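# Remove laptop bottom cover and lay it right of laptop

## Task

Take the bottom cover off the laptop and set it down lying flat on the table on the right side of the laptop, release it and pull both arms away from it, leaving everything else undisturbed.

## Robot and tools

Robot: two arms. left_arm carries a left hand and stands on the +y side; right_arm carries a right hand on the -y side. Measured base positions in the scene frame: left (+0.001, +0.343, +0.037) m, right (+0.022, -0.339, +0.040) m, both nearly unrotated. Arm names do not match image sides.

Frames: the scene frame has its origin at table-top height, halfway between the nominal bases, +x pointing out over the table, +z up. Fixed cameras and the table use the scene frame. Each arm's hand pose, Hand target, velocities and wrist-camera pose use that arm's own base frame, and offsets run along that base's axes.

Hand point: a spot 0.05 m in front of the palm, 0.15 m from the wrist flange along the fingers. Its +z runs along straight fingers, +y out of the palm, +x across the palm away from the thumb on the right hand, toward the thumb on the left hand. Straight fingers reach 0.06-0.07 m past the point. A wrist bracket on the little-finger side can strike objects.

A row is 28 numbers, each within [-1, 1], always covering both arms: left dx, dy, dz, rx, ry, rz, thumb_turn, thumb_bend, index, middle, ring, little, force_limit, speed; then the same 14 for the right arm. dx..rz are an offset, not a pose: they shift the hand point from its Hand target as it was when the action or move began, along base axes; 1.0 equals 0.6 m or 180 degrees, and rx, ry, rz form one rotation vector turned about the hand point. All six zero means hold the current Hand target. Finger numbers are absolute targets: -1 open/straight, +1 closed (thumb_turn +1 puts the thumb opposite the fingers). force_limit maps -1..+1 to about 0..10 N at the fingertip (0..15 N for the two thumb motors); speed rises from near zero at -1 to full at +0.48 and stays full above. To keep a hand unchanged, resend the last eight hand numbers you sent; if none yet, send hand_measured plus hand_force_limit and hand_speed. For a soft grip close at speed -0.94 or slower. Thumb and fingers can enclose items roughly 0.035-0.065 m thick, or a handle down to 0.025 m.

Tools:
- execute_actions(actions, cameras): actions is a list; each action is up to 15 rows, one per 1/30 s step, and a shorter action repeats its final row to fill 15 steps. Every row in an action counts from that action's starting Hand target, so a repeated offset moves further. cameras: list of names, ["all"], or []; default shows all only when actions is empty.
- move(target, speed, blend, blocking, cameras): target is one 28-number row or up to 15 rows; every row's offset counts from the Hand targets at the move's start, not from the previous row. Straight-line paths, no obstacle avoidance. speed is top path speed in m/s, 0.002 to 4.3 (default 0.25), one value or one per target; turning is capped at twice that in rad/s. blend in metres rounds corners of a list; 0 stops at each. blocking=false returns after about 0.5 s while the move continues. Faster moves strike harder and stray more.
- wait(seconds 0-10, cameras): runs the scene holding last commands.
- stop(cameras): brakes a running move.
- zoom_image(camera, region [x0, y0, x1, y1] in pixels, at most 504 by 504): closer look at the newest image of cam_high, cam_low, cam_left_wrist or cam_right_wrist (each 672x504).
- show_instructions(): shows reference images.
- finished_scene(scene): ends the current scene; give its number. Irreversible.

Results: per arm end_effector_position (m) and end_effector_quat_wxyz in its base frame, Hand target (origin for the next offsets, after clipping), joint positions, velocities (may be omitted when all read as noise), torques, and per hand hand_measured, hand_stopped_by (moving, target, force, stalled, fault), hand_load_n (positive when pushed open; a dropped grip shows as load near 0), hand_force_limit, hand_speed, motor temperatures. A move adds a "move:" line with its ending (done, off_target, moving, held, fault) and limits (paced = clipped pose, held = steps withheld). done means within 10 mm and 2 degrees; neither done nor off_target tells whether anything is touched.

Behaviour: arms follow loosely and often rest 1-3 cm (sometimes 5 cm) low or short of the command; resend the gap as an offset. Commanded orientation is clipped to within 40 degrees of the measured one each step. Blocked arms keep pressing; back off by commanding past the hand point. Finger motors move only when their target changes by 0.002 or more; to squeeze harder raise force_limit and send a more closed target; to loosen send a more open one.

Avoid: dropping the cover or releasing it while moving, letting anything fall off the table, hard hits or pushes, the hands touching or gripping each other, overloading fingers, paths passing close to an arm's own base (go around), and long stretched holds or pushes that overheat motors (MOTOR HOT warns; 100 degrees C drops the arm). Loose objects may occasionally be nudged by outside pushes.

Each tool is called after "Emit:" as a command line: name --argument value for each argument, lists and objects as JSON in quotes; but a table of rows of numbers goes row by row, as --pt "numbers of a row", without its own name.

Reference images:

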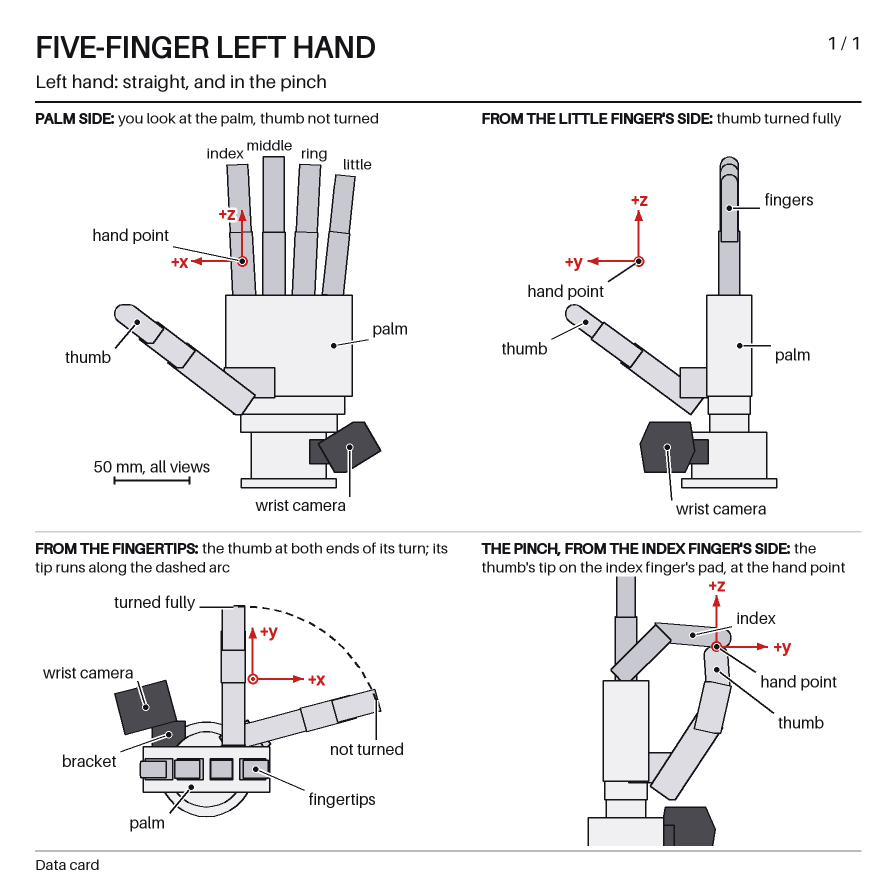

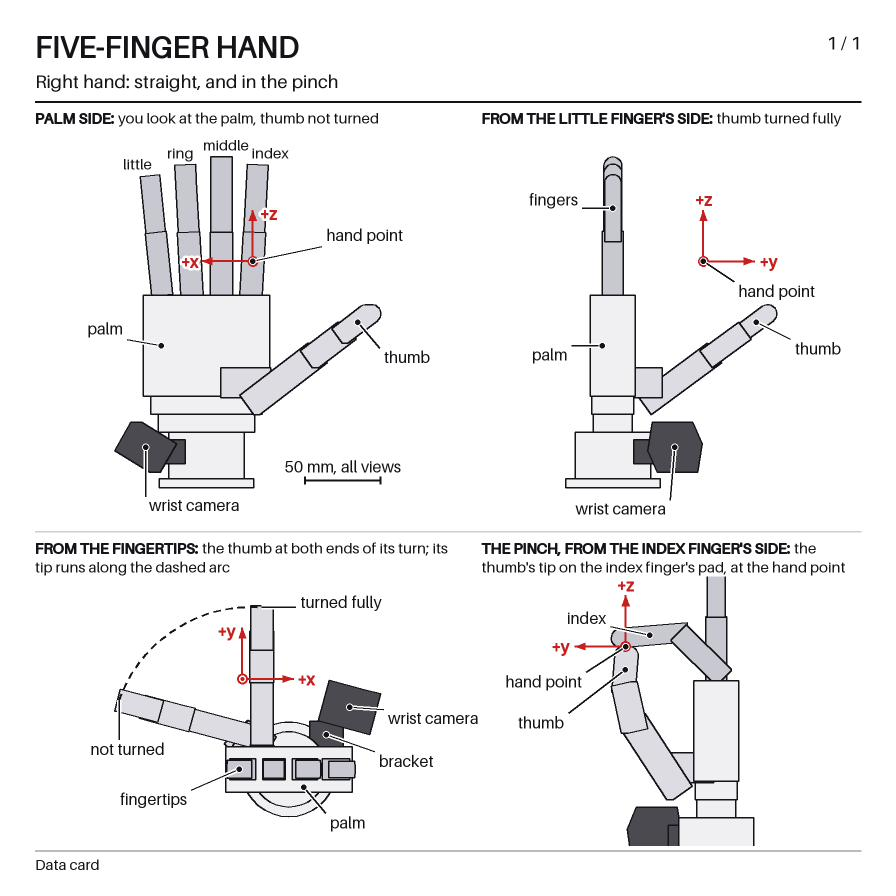

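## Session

Emit:
execute_actions --actions '[]'

Emit:
zoom_image --camera "cam_high" --region '[140, 180, 320, 360]'

Scene clock: 0.00 s.
left_arm: end_effector_position=(+0.4046, -0.3312, +0.3711) hand_measured=(-1.000, -1.000, -1.000, -1.000, -1.000, -1.000) hand_load_n=(+0.0, +0.0, +0.0, +0.0, +0.0, +0.0) hand_stopped_by=(target, target, target, target, target, target) hand_force_limit=0.00 hand_speed=-0.80 end_effector_quat_wxyz=(+0.134, -0.043, +0.948, -0.284) | right_arm: end_effector_position=(+0.2776, -0.0464, +0.1853) hand_measured=(-1.000, -1.000, -1.000, -1.000, -1.000, -1.000) hand_load_n=(+0.0, +0.0, +0.0, +0.0, +0.0, +0.0) hand_stopped_by=(target, target, target, target, target, target) hand_force_limit=0.00 hand_speed=-0.80 end_effector_quat_wxyz=(+0.124, +0.867, -0.399, +0.273)
Joint positions: left_arm=[-0.623 1.503 1.811 -1.291 0.269 0.775] | right_arm=[0.214 0.991 0.854 -1.111 0.526 -0.582]
Joint velocities: within noise
Joint torques (N m): no reading
Motor temperatures (°C): left_arm=[33 33 35 29 29 29] | right_arm=[30 27 31 29 29 28]
Heat: left arm: hottest elbow 35 °C; right arm: hottest elbow 31 °C.
Hand target: left_arm +0.4087, -0.3341, +0.3789; +0.141, -0.042, +0.946, -0.290 | right_arm +0.2836, -0.0450, +0.1925; +0.118, +0.864, -0.400, +0.281
camera_calibration:
cam_left_wrist: T_world_to_cam=[[-0.263424, -0.856186, 0.44447, -0.338084], [-0.929669, 0.348314, 0.119973, 0.446206], [-0.257534, -0.381606, -0.887724, 0.42087], [0, 0, 0, 1]] pos_world=[0.434153, -0.284276, 0.470352]
cam_right_wrist: T_world_to_cam=[[-0.604687, -0.788963, 0.109045, 0.113889], [-0.795097, 0.605982, -0.0246387, 0.247593], [-0.04664, -0.1016, -0.993731, 0.30949], [0, 0, 0, 1]] pos_world=[0.280162, -0.0287386, 0.301231]

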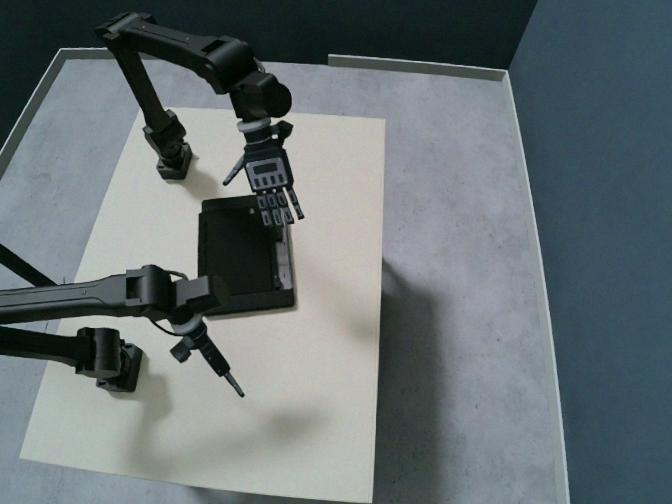

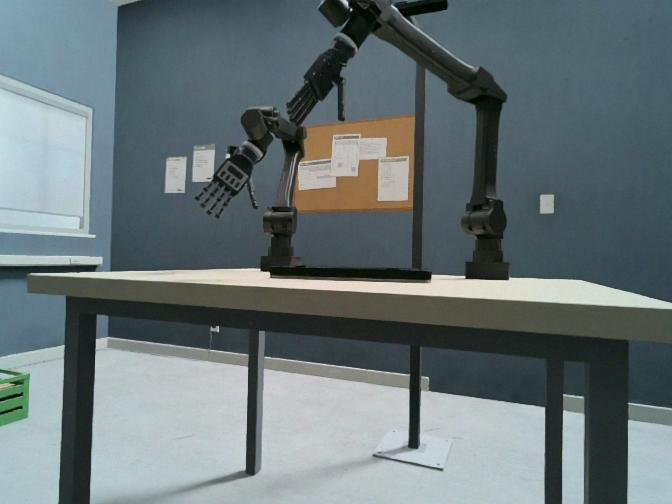

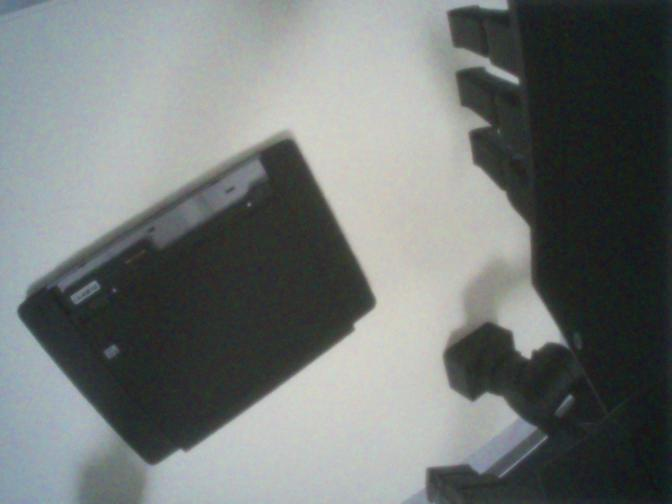

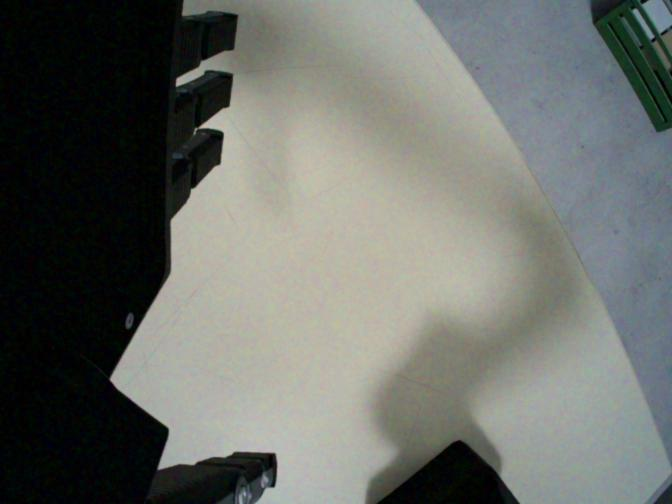

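Scaled by 2.800.

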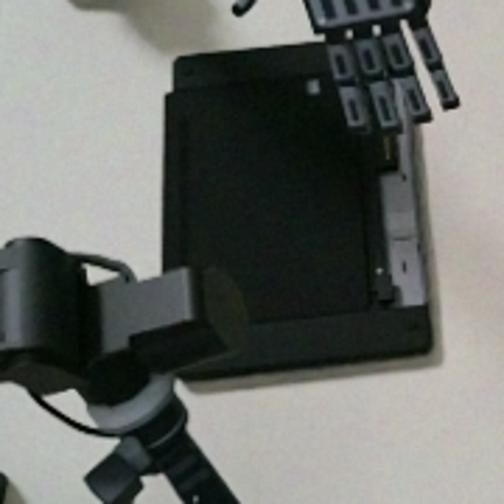

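Emit:
move --target '[-0.217,0,-0.365,0.0534,0.229,0.517,-1,-1,-1,-1,-1,-1,0,-0.8,-0.295,0.589,-0.054,-0.1153,0.2351,0.7869,1,-1,0,0,0,0,0,-0.2]' --speed 0.32 --cameras '["all"]'

Emit:
zoom_image --camera "cam_high" --region '[140, 180, 320, 340]'

Scene clock: 54.33 s.
left_arm: end_effector_position=(+0.2854, -0.3319, +0.1693) hand_measured=(-1.000, -1.000, -1.000, -1.000, -1.000, -1.000) hand_load_n=(+0.0, +0.0, +0.0, +0.0, +0.0, +0.0) hand_stopped_by=(target, target, target, target, target, target) hand_force_limit=0.00 hand_speed=-0.80 end_effector_quat_wxyz=(-0.001, +0.778, -0.628, +0.015) | right_arm: end_effector_position=(+0.1080, +0.2952, +0.1496) hand_measured=(+1.000, -1.000, +0.000, +0.000, +0.000, +0.000) hand_load_n=(+0.0, +0.0, +0.0, +0.0, +0.0, +0.0) hand_stopped_by=(target, target, target, target, target, target) hand_force_limit=0.00 hand_speed=-0.20 end_effector_quat_wxyz=(+0.005, +0.664, +0.748, -0.005)
Joint positions: left_arm=[-0.708 1.498 1.3 -1.343 -0.003 -0.92] | right_arm=[1.435 1.219 0.975 -1.342 0.003 -1.824]
Joint torques (N m): left_arm=[-2.49 -9.47 7.16 -0.2 0.17 -0.06] | right_arm=[0.67 -5.6 10.67 -0.05 -0.05 -0.13]
Motor temperatures (°C): left_arm=[33 35 46 29 29 29] | right_arm=[30 27 35 29 29 28]
Heat: left arm: hottest elbow 46 °C; right arm: hottest elbow 35 °C.
Hand target: left_arm +0.2786, -0.3340, +0.1598; -0.001, +0.777, -0.630, +0.000 | right_arm +0.1067, +0.3084, +0.1601; +0.000, +0.656, +0.755, +0.000
Off the commanded pose: left_arm 0.012 m, 2 deg | right_arm 0.017 m, 1 deg.
move: off_target (left_arm, right_arm)
camera_calibration:
cam_left_wrist: T_world_to_cam=[[0.996881, -0.0788261, 0.00377546, -0.307446], [-0.0678146, -0.831193, 0.551832, -0.350698], [-0.0403606, -0.550367, -0.833947, 0.0837019], [0, 0, 0, 1]] pos_world=[0.286083, -0.269665, 0.26449]
cam_right_wrist: T_world_to_cam=[[0.938226, 0.344802, -0.0290291, -0.195899], [0.302626, -0.776989, 0.552001, 0.108333], [0.167776, -0.526687, -0.833338, 0.379101], [0, 0, 0, 1]] pos_world=[0.0874097, 0.351388, 0.250432]

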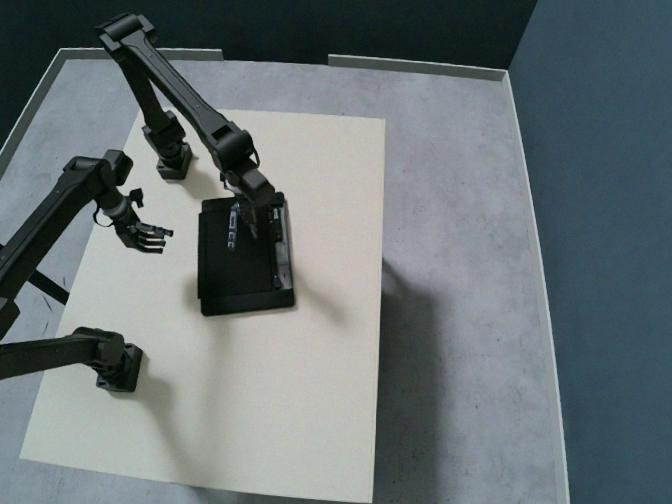

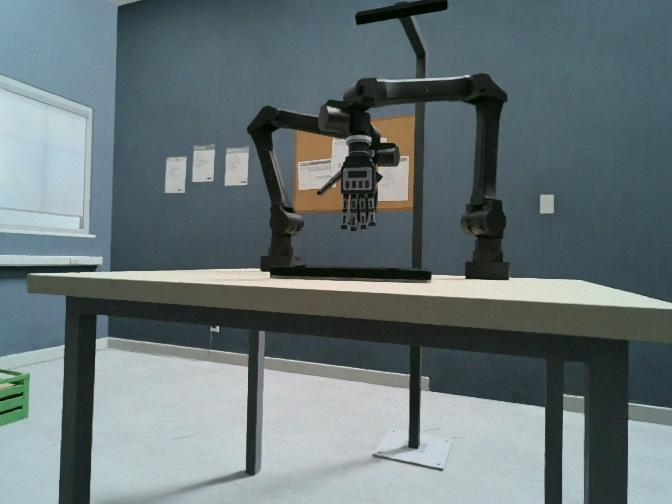

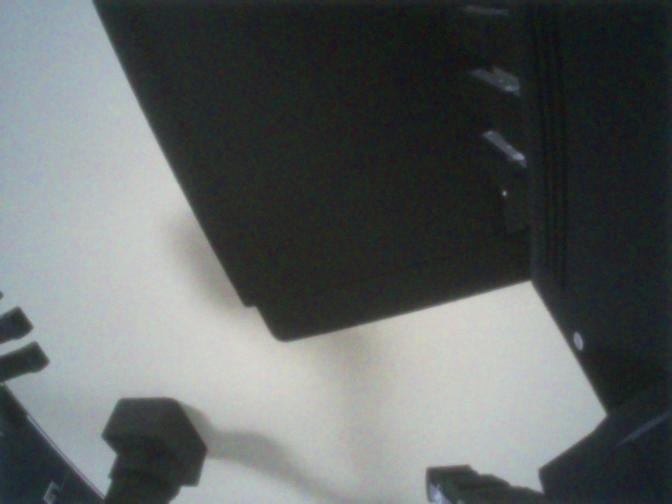

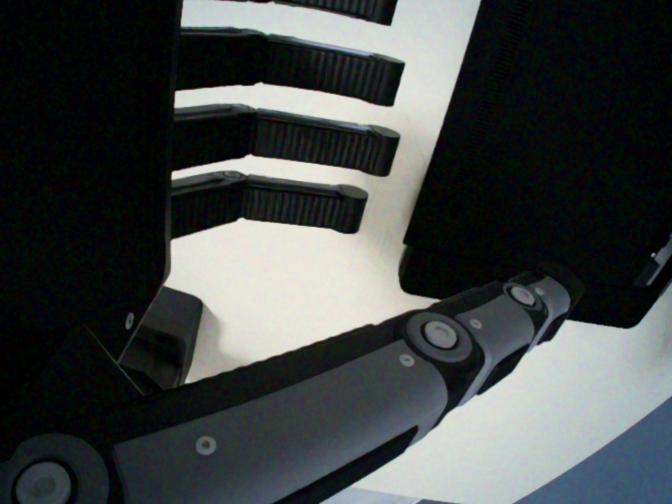

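Scaled by 2.800.

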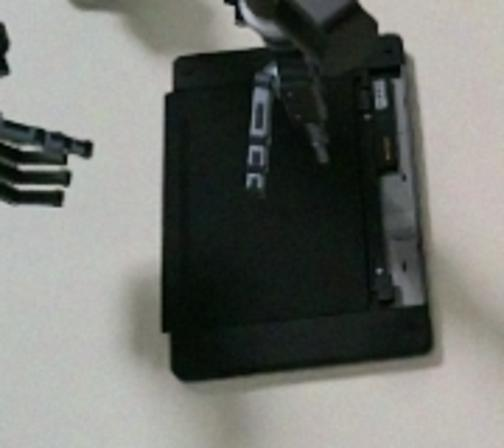

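Emit:
move --pt "0 0 -0.143 0 0 0 -1 -1 -1 -1 -1 -1 0 -0.8 0 0 -0.24 0 0 0 1 -1 0 0 0 0 0 -0.2" --pt "0 0 -0.143 0 0 0 -1 -1 -1 -1 -1 -1 0 -0.8 0 0 -0.277 0 0 0 1 -1 0 0 0 0 0 -0.2" --pt "0 0 -0.143 0 0 0 -1 -1 -1 -1 -1 -1 0 -0.8 0.074 0.012 -0.277 0 0 0 1 -1 0 0 0 0 0 -0.2" --speed '[0.13,0.06,0.08]' --blend '[0.005,0.005,0]' --cameras '["all"]'

Emit:
zoom_image --camera "cam_high" --region '[140, 190, 300, 320]'

Emit:
zoom_image --camera "cam_low" --region '[260, 200, 440, 290]'

Scene clock: 72.60 s.
left_arm: end_effector_position=(+0.2832, -0.3301, +0.0857) hand_measured=(-1.000, -1.000, -1.000, -1.000, -1.000, -1.000) hand_load_n=(+0.0, +0.0, +0.0, +0.0, +0.0, +0.0) hand_stopped_by=(target, target, target, target, target, target) hand_force_limit=0.00 hand_speed=-0.80 end_effector_quat_wxyz=(-0.001, +0.778, -0.628, +0.010) | right_arm: end_effector_position=(+0.1417, +0.3055, -0.0034) hand_measured=(+1.000, -1.000, +0.000, +0.000, +0.000, +0.000) hand_load_n=(+0.0, +0.0, +0.0, -3.5, -1.0, +0.0) hand_stopped_by=(target, target, target, target, target, target) hand_force_limit=0.00 hand_speed=-0.20 end_effector_quat_wxyz=(+0.002, +0.657, +0.753, -0.003)
Joint positions: left_arm=[-0.708 1.565 1.146 -1.133 -0.003 -0.92] | right_arm=[1.339 1.465 0.754 -0.865 0 -1.939]
Joint torques (N m): left_arm=[-2.49 -9.05 6.63 0.39 0.16 -0.07] | right_arm=[-1.32 -5.89 7.66 1.05 0.07 -0.26]
Heat: left arm: hottest elbow 45 °C; right arm: hottest elbow 37 °C.
Hand target: left_arm +0.2784, -0.3340, +0.0740; +0.000, +0.777, -0.630, +0.000 | right_arm +0.1510, +0.3156, -0.0062; +0.000, +0.656, +0.755, +0.000
Off the commanded pose: left_arm 0.013 m, 1 deg | right_arm 0.014 m, 0 deg.
move: off_target (left_arm, right_arm)
camera_calibration:
cam_left_wrist: T_world_to_cam=[[0.996904, -0.0784849, -0.00480065, -0.303915], [-0.0630839, -0.834741, 0.547017, -0.305411], [-0.0469399, -0.54502, -0.837108, 0.0187552], [0, 0, 0, 1]] pos_world=[0.284588, -0.26857, 0.181306]
cam_right_wrist: T_world_to_cam=[[0.931831, 0.361793, -0.0282134, -0.239952], [0.317795, -0.776026, 0.544784, 0.188123], [0.175205, -0.516613, -0.838101, 0.247215], [0, 0, 0, 1]] pos_world=[0.120497, 0.360516, 0.0979348]

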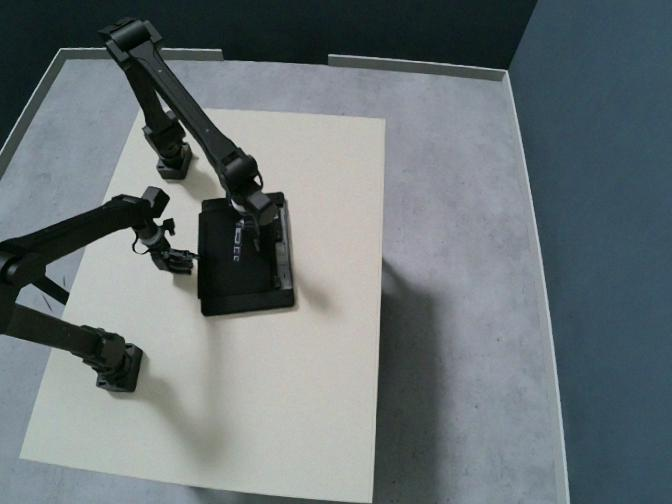

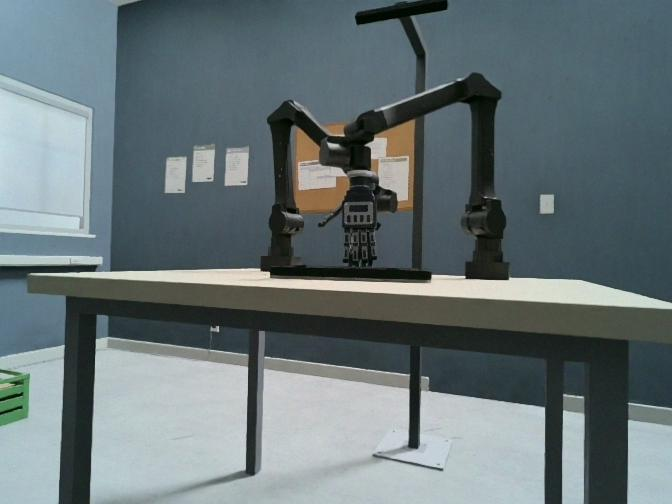

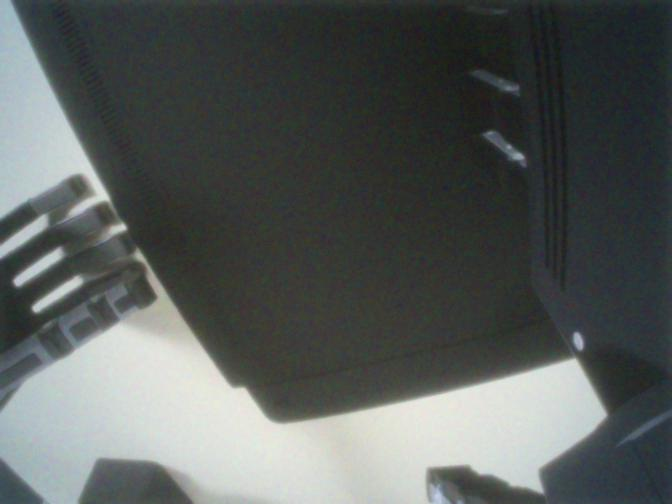

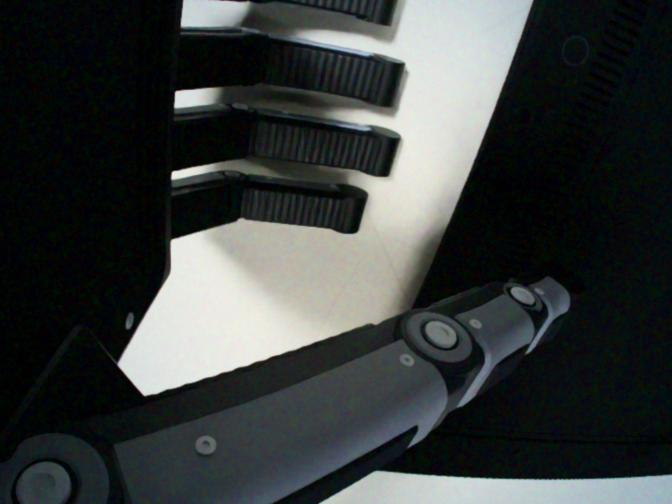

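Scaled by 3.150.

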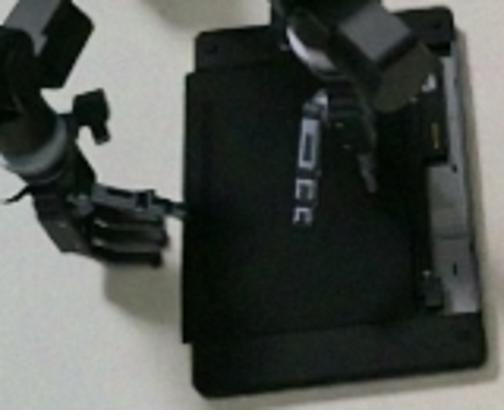

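Scaled by 2.800.

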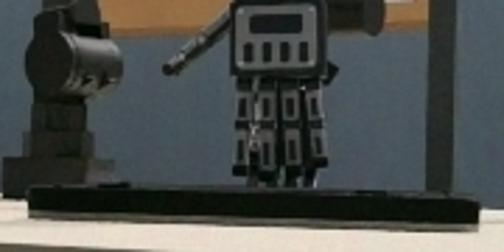

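Emit:
move --pt "0 0 -0.013 0 0 0 -1 -1 -1 -1 -1 -1 0 -0.8 0.052 0.0085 0 0 0 0 1 -1 0 0 0 0 0 -0.2" --speed 0.05 --cameras '["cam_right_wrist","cam_low"]'

Emit:
zoom_image --camera "cam_right_wrist" --region '[300, 0, 600, 300]'

Scene clock: 81.60 s.
left_arm: end_effector_position=(+0.2840, -0.3309, +0.0794) hand_measured=(-1.000, -1.000, -1.000, -1.000, -1.000, -1.000) hand_load_n=(+0.0, +0.0, +0.0, +0.0, +0.0, +0.0) hand_stopped_by=(target, target, target, target, target, target) hand_force_limit=0.00 hand_speed=-0.80 end_effector_quat_wxyz=(-0.001, +0.778, -0.628, +0.012) | right_arm: end_effector_position=(+0.1699, +0.3122, -0.0032) hand_measured=(+1.000, -1.000, +0.000, +0.000, +0.000, +0.000) hand_load_n=(+0.0, +0.0, +0.0, -4.0, -1.5, +0.0) hand_stopped_by=(target, target, target, target, target, target) hand_force_limit=0.00 hand_speed=-0.20 end_effector_quat_wxyz=(-0.001, +0.658, +0.753, -0.001)
Joint positions: left_arm=[-0.708 1.572 1.137 -1.112 -0.003 -0.92] | right_arm=[1.263 1.496 0.789 -0.865 -0.003 -2.012]
Joint torques (N m): left_arm=[-2.43 -9.05 6.42 0.36 0.16 -0.08] | right_arm=[-1.61 -6.18 7.91 0.81 0.23 -0.31]
Heat: left arm: hottest elbow 44 °C; right arm: hottest elbow 37 °C.
Hand target: left_arm +0.2785, -0.3341, +0.0662; +0.000, +0.777, -0.630, +0.000 | right_arm +0.1822, +0.3207, -0.0061; +0.000, +0.656, +0.755, +0.000
Off the commanded pose: left_arm 0.015 m, 1 deg | right_arm 0.015 m, 0 deg.
move: off_target (left_arm, right_arm)
camera_calibration:
cam_right_wrist: T_world_to_cam=[[0.932722, 0.359466, -0.0285349, -0.26795], [0.317151, -0.780114, 0.539293, 0.185663], [0.171597, -0.512061, -0.841634, 0.245009], [0, 0, 0, 1]] pos_world=[0.148997, 0.366617, 0.0984353]
Images, in order (width x height): cam_low 672x504, cam_right_wrist 672x504.

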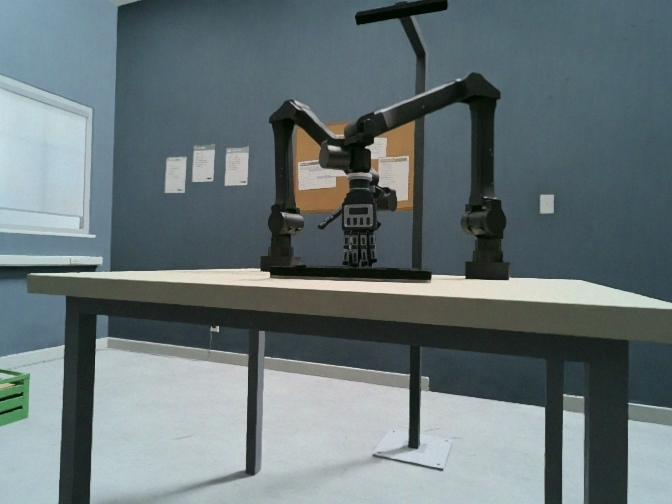

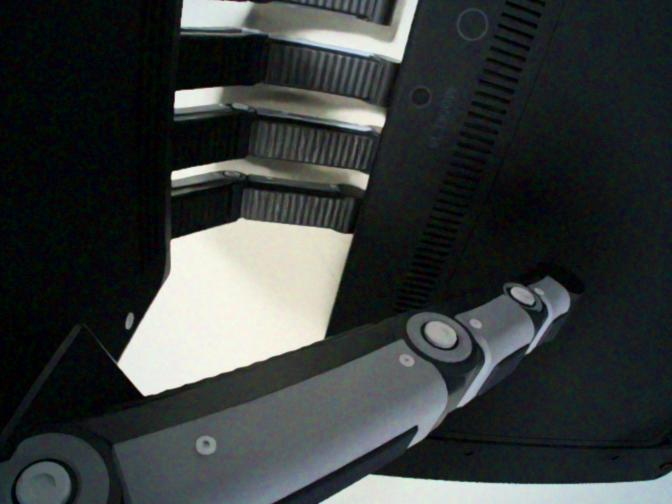

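Scaled by 1.680 from the camera's 672x504 image, which has a finer 960x720 frame.

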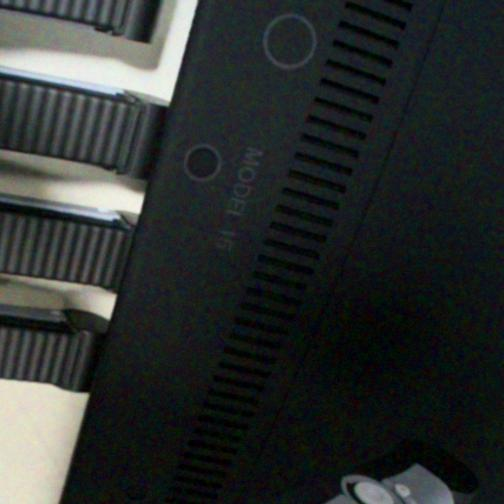

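Emit:
move --pt "0 0 0 0 0 0 -1 -1 -1 -1 -1 -1 0 -0.8 0.0132 0.0022 0 0 0 0 1 -1 0 0 0 0 0 -0.2" --pt "0 0 0 0 0 0 -1 -1 -1 -1 -1 -1 0 -0.8 0.0035 0.0005 0.063 0 0 0 1 -1 0 0 0 0 0 -0.2" --pt "0 0 0 0 0 0 -1 -1 -1 -1 -1 -1 0 -0.8 0.0035 0.0005 0.088 0 0 0 1 -1 0 0 0 0 0 -0.2" --pt "0 0 0 0 0 0 -1 -1 -1 -1 -1 -1 0 -0.8 0.058 0.0095 0.09 0 0 0 1 -1 0 0 0 0 0 -0.2" --speed '[0.04,0.05,0.05,0.05]' --blend '[0,0.005,0,0]' --cameras '["all"]'

Emit:
zoom_image --camera "cam_low" --region '[260, 200, 440, 290]'

Scene clock: 93.13 s.
left_arm: end_effector_position=(+0.2845, -0.3308, +0.0813) hand_measured=(-1.000, -1.000, -1.000, -1.000, -1.000, -1.000) hand_load_n=(+0.0, +0.0, +0.0, -0.5, +0.0, +0.0) hand_stopped_by=(target, target, target, target, target, target) hand_force_limit=0.00 hand_speed=-0.80 end_effector_quat_wxyz=(-0.002, +0.778, -0.628, +0.014) | right_arm: end_effector_position=(+0.2016, +0.3108, +0.0354) hand_measured=(+1.000, -1.000, +0.000, +0.000, +0.000, +0.000) hand_load_n=(+0.0, +0.0, +1.5, +0.0, +0.0, +0.0) hand_stopped_by=(target, target, target, target, target, target) hand_force_limit=0.00 hand_speed=-0.20 end_effector_quat_wxyz=(+0.010, +0.668, +0.744, -0.014)
Joint positions: left_arm=[-0.708 1.567 1.137 -1.112 -0.005 -0.921] | right_arm=[1.185 1.474 0.888 -1.018 0.009 -2.064]
Joint torques (N m): left_arm=[-2.37 -8.47 6.49 0.46 0.23 -0.07] | right_arm=[-1.08 -8.41 9.99 0.2 0.45 -0.2]
Heat: left arm: hottest elbow 44 °C; right arm: hottest elbow 37 °C.
Hand target: left_arm +0.2785, -0.3340, +0.0662; +0.000, +0.777, -0.630, +0.000 | right_arm +0.2170, +0.3264, +0.0478; +0.000, +0.656, +0.755, +0.000
Off the commanded pose: left_arm 0.017 m, 2 deg | right_arm 0.025 m, 3 deg.
joint sent to its limit (right arm) — joint 6 (wrist roll), lower limit. The joint targets still meet the commanded pose.
move: off_target (left_arm, right_arm)
camera_calibration:
cam_left_wrist: T_world_to_cam=[[0.996975, -0.0776411, 0.00343091, -0.305793], [-0.0667187, -0.832413, 0.550124, -0.301847], [-0.0398563, -0.548689, -0.835076, 0.0113636], [0, 0, 0, 1]] pos_world=[0.285182, -0.268768, 0.176592]
cam_right_wrist: T_world_to_cam=[[0.941503, 0.334634, -0.0399037, -0.289563], [0.297498, -0.769658, 0.564908, 0.153488], [0.158325, -0.543734, -0.824189, 0.283281], [0, 0, 0, 1]] pos_world=[0.182112, 0.369061, 0.135216]

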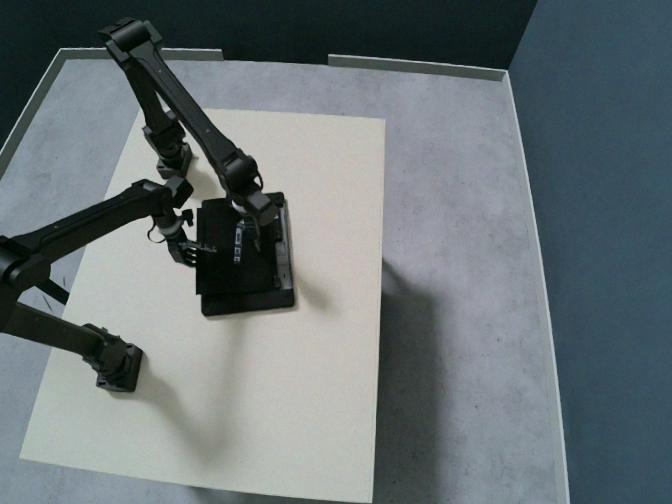

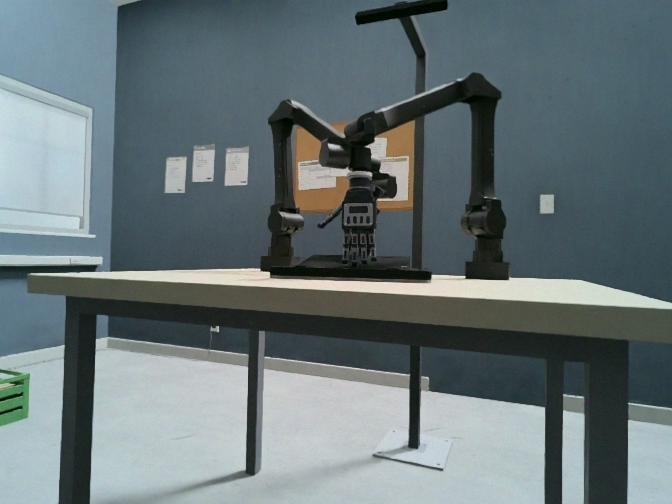

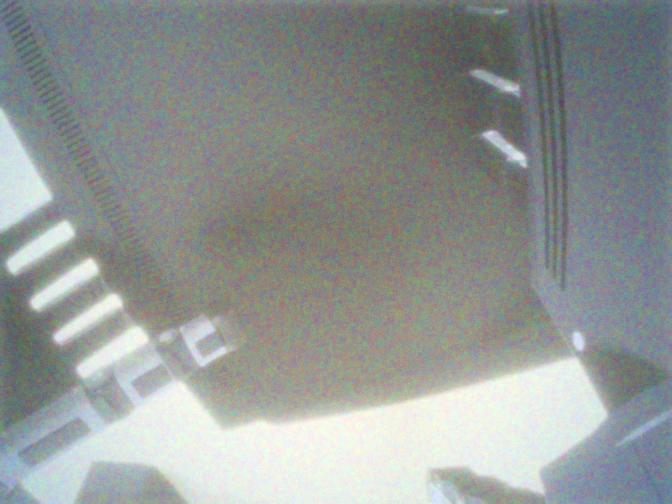

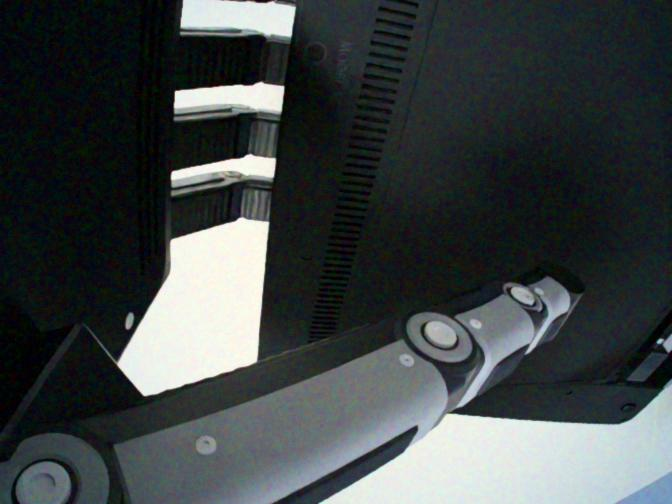

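Scaled by 2.800.

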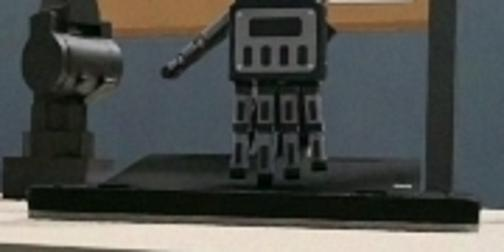

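Emit:
move --pt "0 0 0 0 0 0 -1 -1 -1 -1 -1 -1 0 -0.8 -0.022 -0.021 -0.017 0 0 0 1 0 0 0 0 0 0.1 -0.4" --pt "0 0 0 0 0 0 -1 -1 -1 -1 -1 -1 0 -0.8 -0.022 -0.021 -0.017 0 0 0 1 0 0.5 0.5 0 0 0.1 -0.85" --pt "0 0 0.12 0 0 0 -1 -1 -1 -1 -1 -1 0 -0.8 -0.022 -0.021 -0.017 0 0 0 1 0 0.5 0.5 0.15 0.15 0.1 -0.85" --speed '[0.05,0.05,0.15]' --cameras '["cam_right_wrist","cam_low"]'

Scene clock: 108.10 s.
left_arm: end_effector_position=(+0.2711, -0.3201, +0.1206) hand_measured=(-1.000, -1.000, -1.000, -1.000, -1.000, -1.000) hand_load_n=(+0.5, +0.0, +0.0, +0.0, +0.0, +0.0) hand_stopped_by=(target, target, target, target, target, target) hand_force_limit=0.00 hand_speed=-0.80 end_effector_quat_wxyz=(-0.001, +0.778, -0.628, -0.021) | right_arm: end_effector_position=(+0.2001, +0.3095, +0.0328) hand_measured=(+1.000, +0.000, +0.150, +0.164, +0.150, +0.150) hand_load_n=(-0.5, +0.0, +0.0, +4.0, +0.0, +0.0) hand_stopped_by=(target, target, force, force, target, target) hand_force_limit=0.10 hand_speed=-0.85 end_effector_quat_wxyz=(+0.006, +0.666, +0.746, -0.011)
Joint positions: left_arm=[-0.708 1.534 1.205 -1.284 -0.002 -0.922] | right_arm=[1.185 1.467 0.874 -1.002 0.004 -2.071]
Joint torques (N m): left_arm=[-2.26 -11.28 10.58 -0.38 0.14 -0.07] | right_arm=[-0.09 -9.82 6.46 0.95 0.28 -0.13]
Heat: left arm: hottest elbow 44 °C; right arm: hottest elbow 36 °C.
Hand target: left_arm +0.2785, -0.3341, +0.1383; +0.000, +0.777, -0.630, +0.000 | right_arm +0.2038, +0.3137, +0.0376; +0.000, +0.656, +0.755, +0.000
Off the commanded pose: left_arm 0.024 m, 2 deg | right_arm 0.008 m, 2 deg.
joint sent to its limit (right arm) — joint 6 (wrist roll), lower limit. The joint targets still meet the commanded pose.
move: off_target (left_arm)
camera_calibration:
cam_right_wrist: T_world_to_cam=[[0.93931, 0.34092, -0.0383481, -0.289356], [0.30322, -0.772713, 0.557648, 0.154343], [0.160481, -0.535432, -0.829191, 0.277842], [0, 0, 0, 1]] pos_world=[0.180407, 0.366675, 0.133219]
Images, in order (width x height): cam_low 672x504, cam_right_wrist 672x504.

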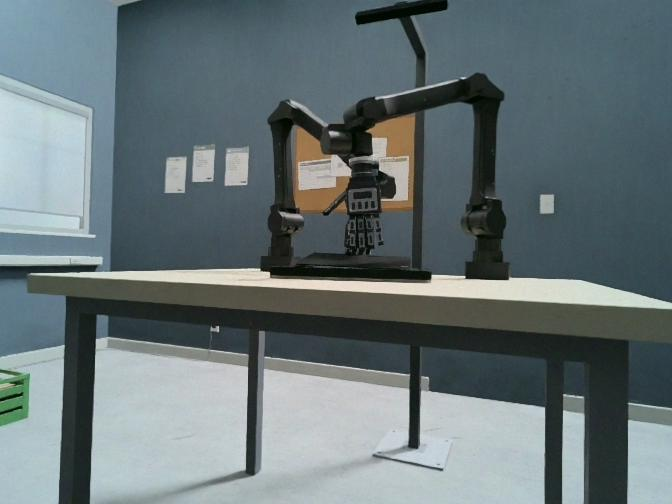

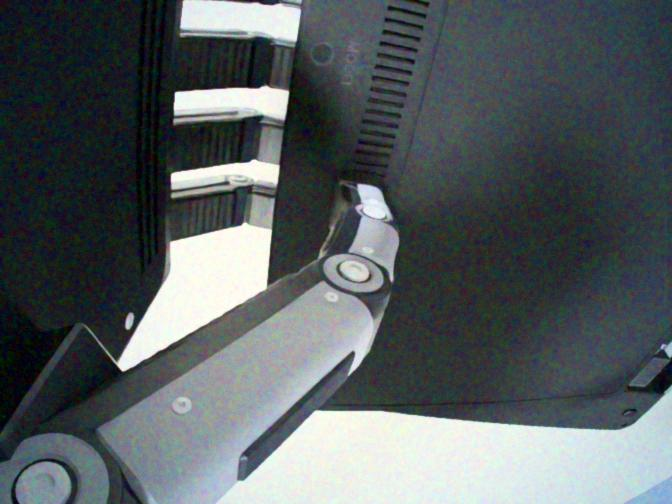

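Emit:
move --pt "0 0.33 0.17 0 0 0 -1 -1 -1 -1 -1 -1 0 -0.8 0 0 0 0 0 0 1 0 0.6 0.6 0.15 0.15 0.1 -0.85" --pt "0 0.4 0.17 0 0 0 -1 -1 -1 -1 -1 -1 0 -0.8 0 0 0.12 0 0 0 1 0 0.6 0.6 0.15 0.15 0.1 -0.85" --speed '[0.25,0.08]' --cameras '["cam_low","cam_right_wrist","cam_high"]'

Scene clock: 132.43 s.
left_arm: end_effector_position=(+0.2796, -0.0979, +0.2336) hand_measured=(-1.000, -1.000, -1.000, -1.000, -1.000, -1.000) hand_load_n=(+0.0, +0.0, +0.0, +0.0, +0.0, +0.0) hand_stopped_by=(target, target, target, target, target, target) hand_force_limit=0.00 hand_speed=-0.80 end_effector_quat_wxyz=(+0.002, +0.776, -0.630, -0.006) | right_arm: end_effector_position=(+0.1961, +0.2987, +0.0910) hand_measured=(+1.000, +0.000, +0.188, +0.174, +0.150, +0.150) hand_load_n=(-2.0, +1.0, +8.0, +8.0, +0.0, +0.5) hand_stopped_by=(target, target, force, force, target, target) hand_force_limit=0.10 hand_speed=-0.85 end_effector_quat_wxyz=(+0.010, +0.665, +0.746, -0.019)
Joint positions: left_arm=[-0.166 1.228 1.205 -1.561 -0.003 -0.372] | right_arm=[1.185 1.367 0.945 -1.191 0.006 -2.071]
Joint torques (N m): left_arm=[-0.62 -7.82 8.36 -0.35 0.15 0.08] | right_arm=[-0.03 -8.94 10.41 -0.03 0.22 -0.13]
Heat: left arm: hottest elbow 48 °C; right arm: hottest elbow 36 °C.
Hand target: left_arm +0.2786, -0.0941, +0.2403; -0.001, +0.777, -0.630, +0.000 | right_arm +0.2038, +0.3137, +0.1096; +0.000, +0.656, +0.755, +0.000
Off the commanded pose: left_arm 0.008 m, 1 deg | right_arm 0.025 m, 3 deg.
joint sent to its limit (right arm) — joint 6 (wrist roll), lower limit. The joint targets still meet the commanded pose.
move: off_target (right_arm)
camera_calibration:
cam_right_wrist: T_world_to_cam=[[0.938943, 0.340533, -0.049237, -0.278556], [0.306464, -0.762647, 0.569605, 0.110177], [0.156419, -0.549916, -0.820443, 0.325283], [0, 0, 0, 1]] pos_world=[0.176903, 0.357762, 0.190403]
Images, in order (width x height): cam_high 672x504, cam_low 672x504, cam_right_wrist 672x504.

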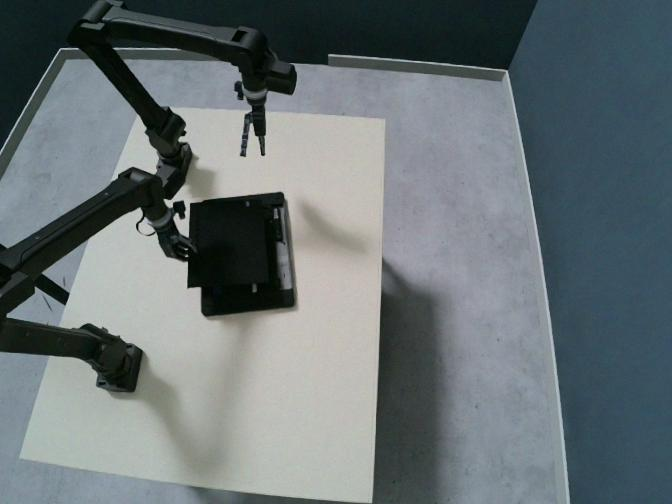

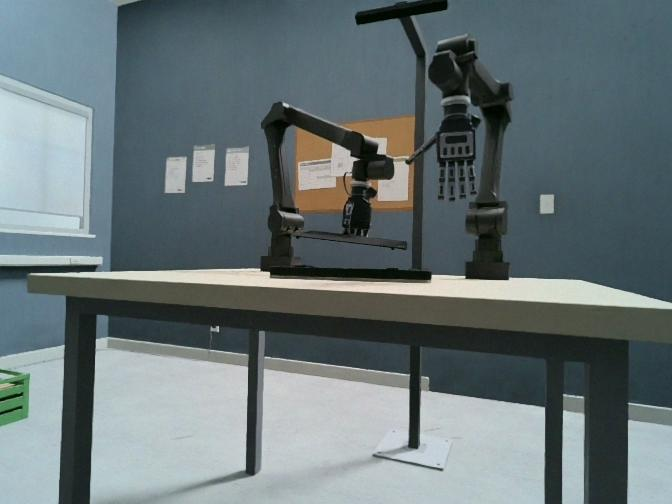

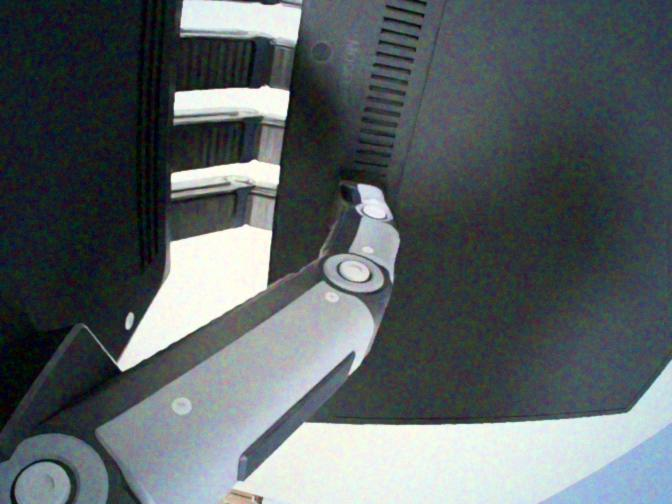

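Emit:
move --pt "0 0 0 0 0 0 -1 -1 -1 -1 -1 -1 0 -0.8 0.092 -0.495 0.01 0 0 -0.567 1 0 0.6 0.6 0.15 0.15 0.1 -0.85" --pt "0 0 0 0 0 0 -1 -1 -1 -1 -1 -1 0 -0.8 0.092 -0.495 -0.16 0 0 -0.567 1 0 0.6 0.6 0.15 0.15 0.1 -0.85" --speed '[0.22,0.12]' --blend '[0.01,0]' --cameras '["cam_low","cam_right_wrist","cam_high"]'

Emit:
zoom_image --camera "cam_low" --region '[120, 200, 320, 300]'

Scene clock: 142.03 s.
left_arm: end_effector_position=(+0.2796, -0.0978, +0.2336) hand_measured=(-1.000, -1.000, -1.000, -1.000, -1.000, -1.000) hand_load_n=(+0.5, +0.0, +0.0, +0.0, +0.0, +0.0) hand_stopped_by=(target, target, target, target, target, target) hand_force_limit=0.00 hand_speed=-0.80 end_effector_quat_wxyz=(+0.002, +0.776, -0.631, -0.006) | right_arm: end_effector_position=(+0.2564, +0.0189, +0.0154) hand_measured=(+1.000, +0.000, +0.188, +0.174, +0.150, +0.150) hand_load_n=(-2.0, +1.0, +8.5, +8.5, +0.0, +0.5) hand_stopped_by=(target, target, force, force, target, target) hand_force_limit=0.10 hand_speed=-0.85 end_effector_quat_wxyz=(+0.000, +1.000, -0.024, -0.004)
Joint positions: left_arm=[-0.166 1.228 1.205 -1.561 -0.003 -0.372] | right_arm=[0.261 1.332 0.681 -0.928 -0.003 -1.262]
Joint torques (N m): left_arm=[-0.62 -7.65 8.46 -0.35 0.15 0.09] | right_arm=[-0.79 -5.89 6.22 0.98 0.16 0.1]
Heat: left arm: hottest elbow 48 °C; right arm: hottest elbow 36 °C.
Hand target: left_arm +0.2786, -0.0941, +0.2403; -0.001, +0.777, -0.630, +0.000 | right_arm +0.2590, +0.0168, +0.0136; +0.000, +0.999, -0.036, +0.000
Off the commanded pose: left_arm 0.008 m, 1 deg | right_arm 0.004 m, 1 deg.
move: done
camera_calibration:
cam_right_wrist: T_world_to_cam=[[0.185235, -0.98232, -0.0271174, -0.0257103], [-0.820384, -0.169773, 0.546028, 0.19939], [-0.540978, -0.0788971, -0.837328, 0.270152], [0, 0, 0, 1]] pos_world=[0.314485, 0.0299094, 0.116636]
Images, in order (width x height): cam_high 672x504, cam_low 672x504, cam_right_wrist 672x504.

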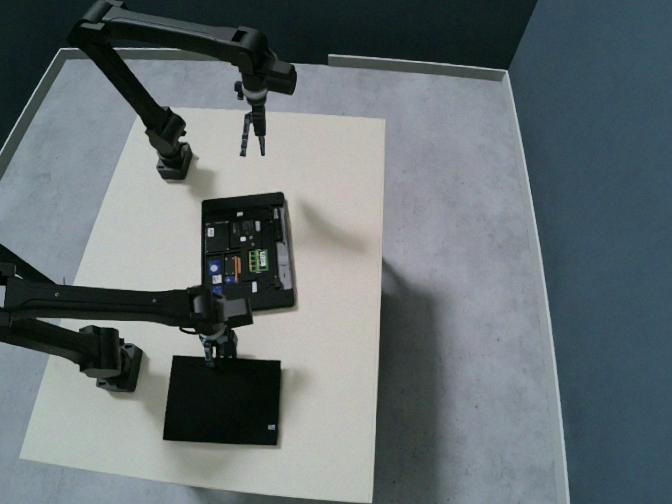

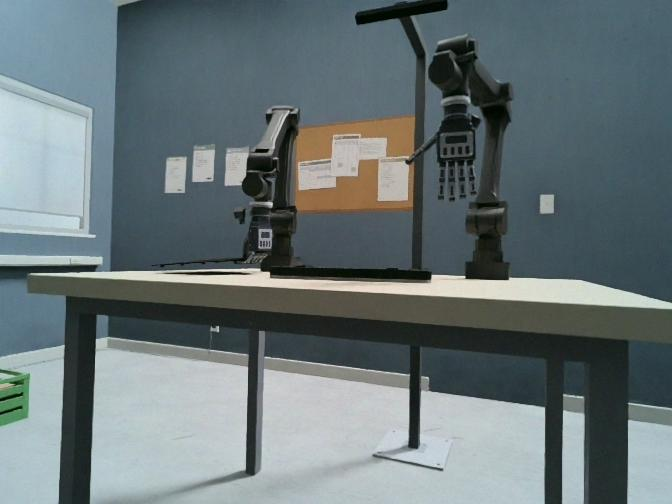

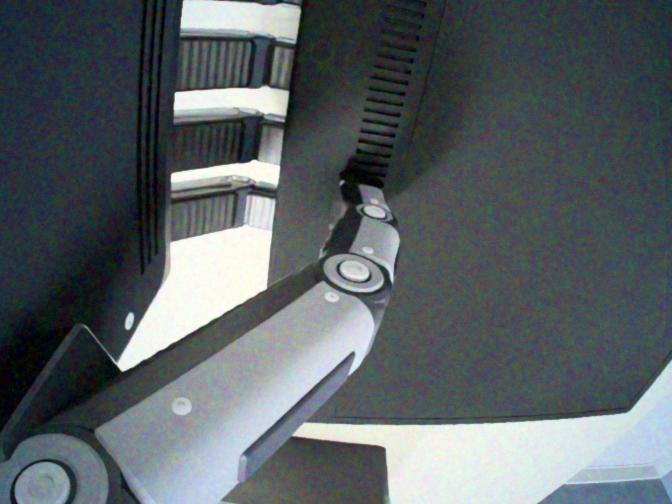

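Scaled by 2.520.

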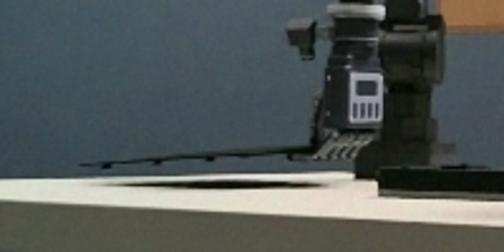

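Emit:
move --pt "0 0 0 0 0 0 -1 -1 -1 -1 -1 -1 0 -0.8 0 0 -0.041 0 0 0 1 0 0.6 0.6 0.15 0.15 0.1 -0.85" --pt "0 0 0 0 0 0 -1 -1 -1 -1 -1 -1 0 -0.8 0 0 -0.041 0 0 0 1 -0.7 0.1 0.1 0.1 0.1 0.1 -0.75" --speed 0.05 --cameras '["cam_low"]'

Emit:
zoom_image --camera "cam_low" --region '[120, 200, 320, 300]'

Scene clock: 151.20 s.
left_arm: end_effector_position=(+0.2796, -0.0978, +0.2336) hand_measured=(-1.000, -1.000, -1.000, -1.000, -1.000, -1.000) hand_load_n=(+0.0, +0.0, +0.0, +0.0, +0.0, +0.0) hand_stopped_by=(target, target, target, target, target, target) hand_force_limit=0.00 hand_speed=-0.80 end_effector_quat_wxyz=(+0.002, +0.776, -0.631, -0.006) | right_arm: end_effector_position=(+0.2588, +0.0198, -0.0074) hand_measured=(+1.000, -0.700, +0.100, +0.100, +0.100, +0.100) hand_load_n=(+0.0, +0.0, +0.5, +0.0, +0.0, +0.0) hand_stopped_by=(target, target, target, target, target, target) hand_force_limit=0.10 hand_speed=-0.75 end_effector_quat_wxyz=(-0.002, +1.000, -0.027, +0.000)
Joint positions: left_arm=[-0.166 1.228 1.205 -1.561 -0.003 -0.372] | right_arm=[0.261 1.382 0.654 -0.841 -0.003 -1.257]
Joint torques (N m): left_arm=[-0.62 -7.65 8.39 -0.34 0.15 0.09] | right_arm=[-0.73 -5.89 5.53 1.01 0.16 0.04]
Heat: left arm: hottest elbow 49 °C; right arm: hottest elbow 36 °C.
Hand target: left_arm +0.2786, -0.0941, +0.2403; -0.001, +0.777, -0.630, +0.000 | right_arm +0.2591, +0.0168, -0.0110; +0.000, +0.999, -0.036, +0.000
Off the commanded pose: left_arm 0.008 m, 1 deg | right_arm 0.005 m, 1 deg.
move: done
Images, in order (width x height): cam_low 672x504.

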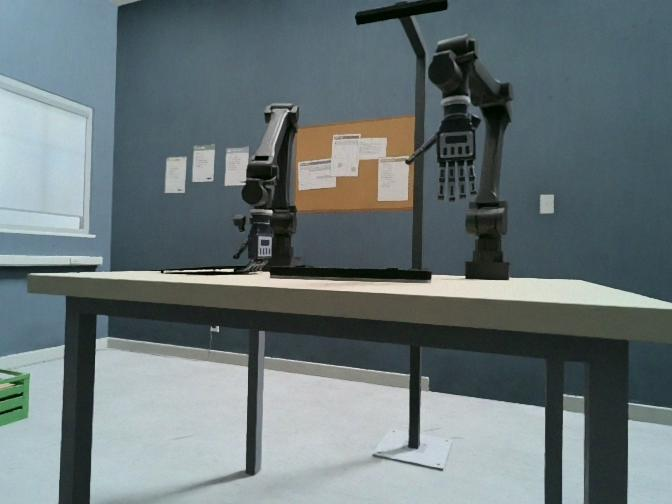

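Scaled by 2.520.

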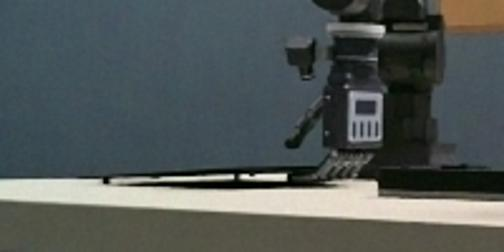

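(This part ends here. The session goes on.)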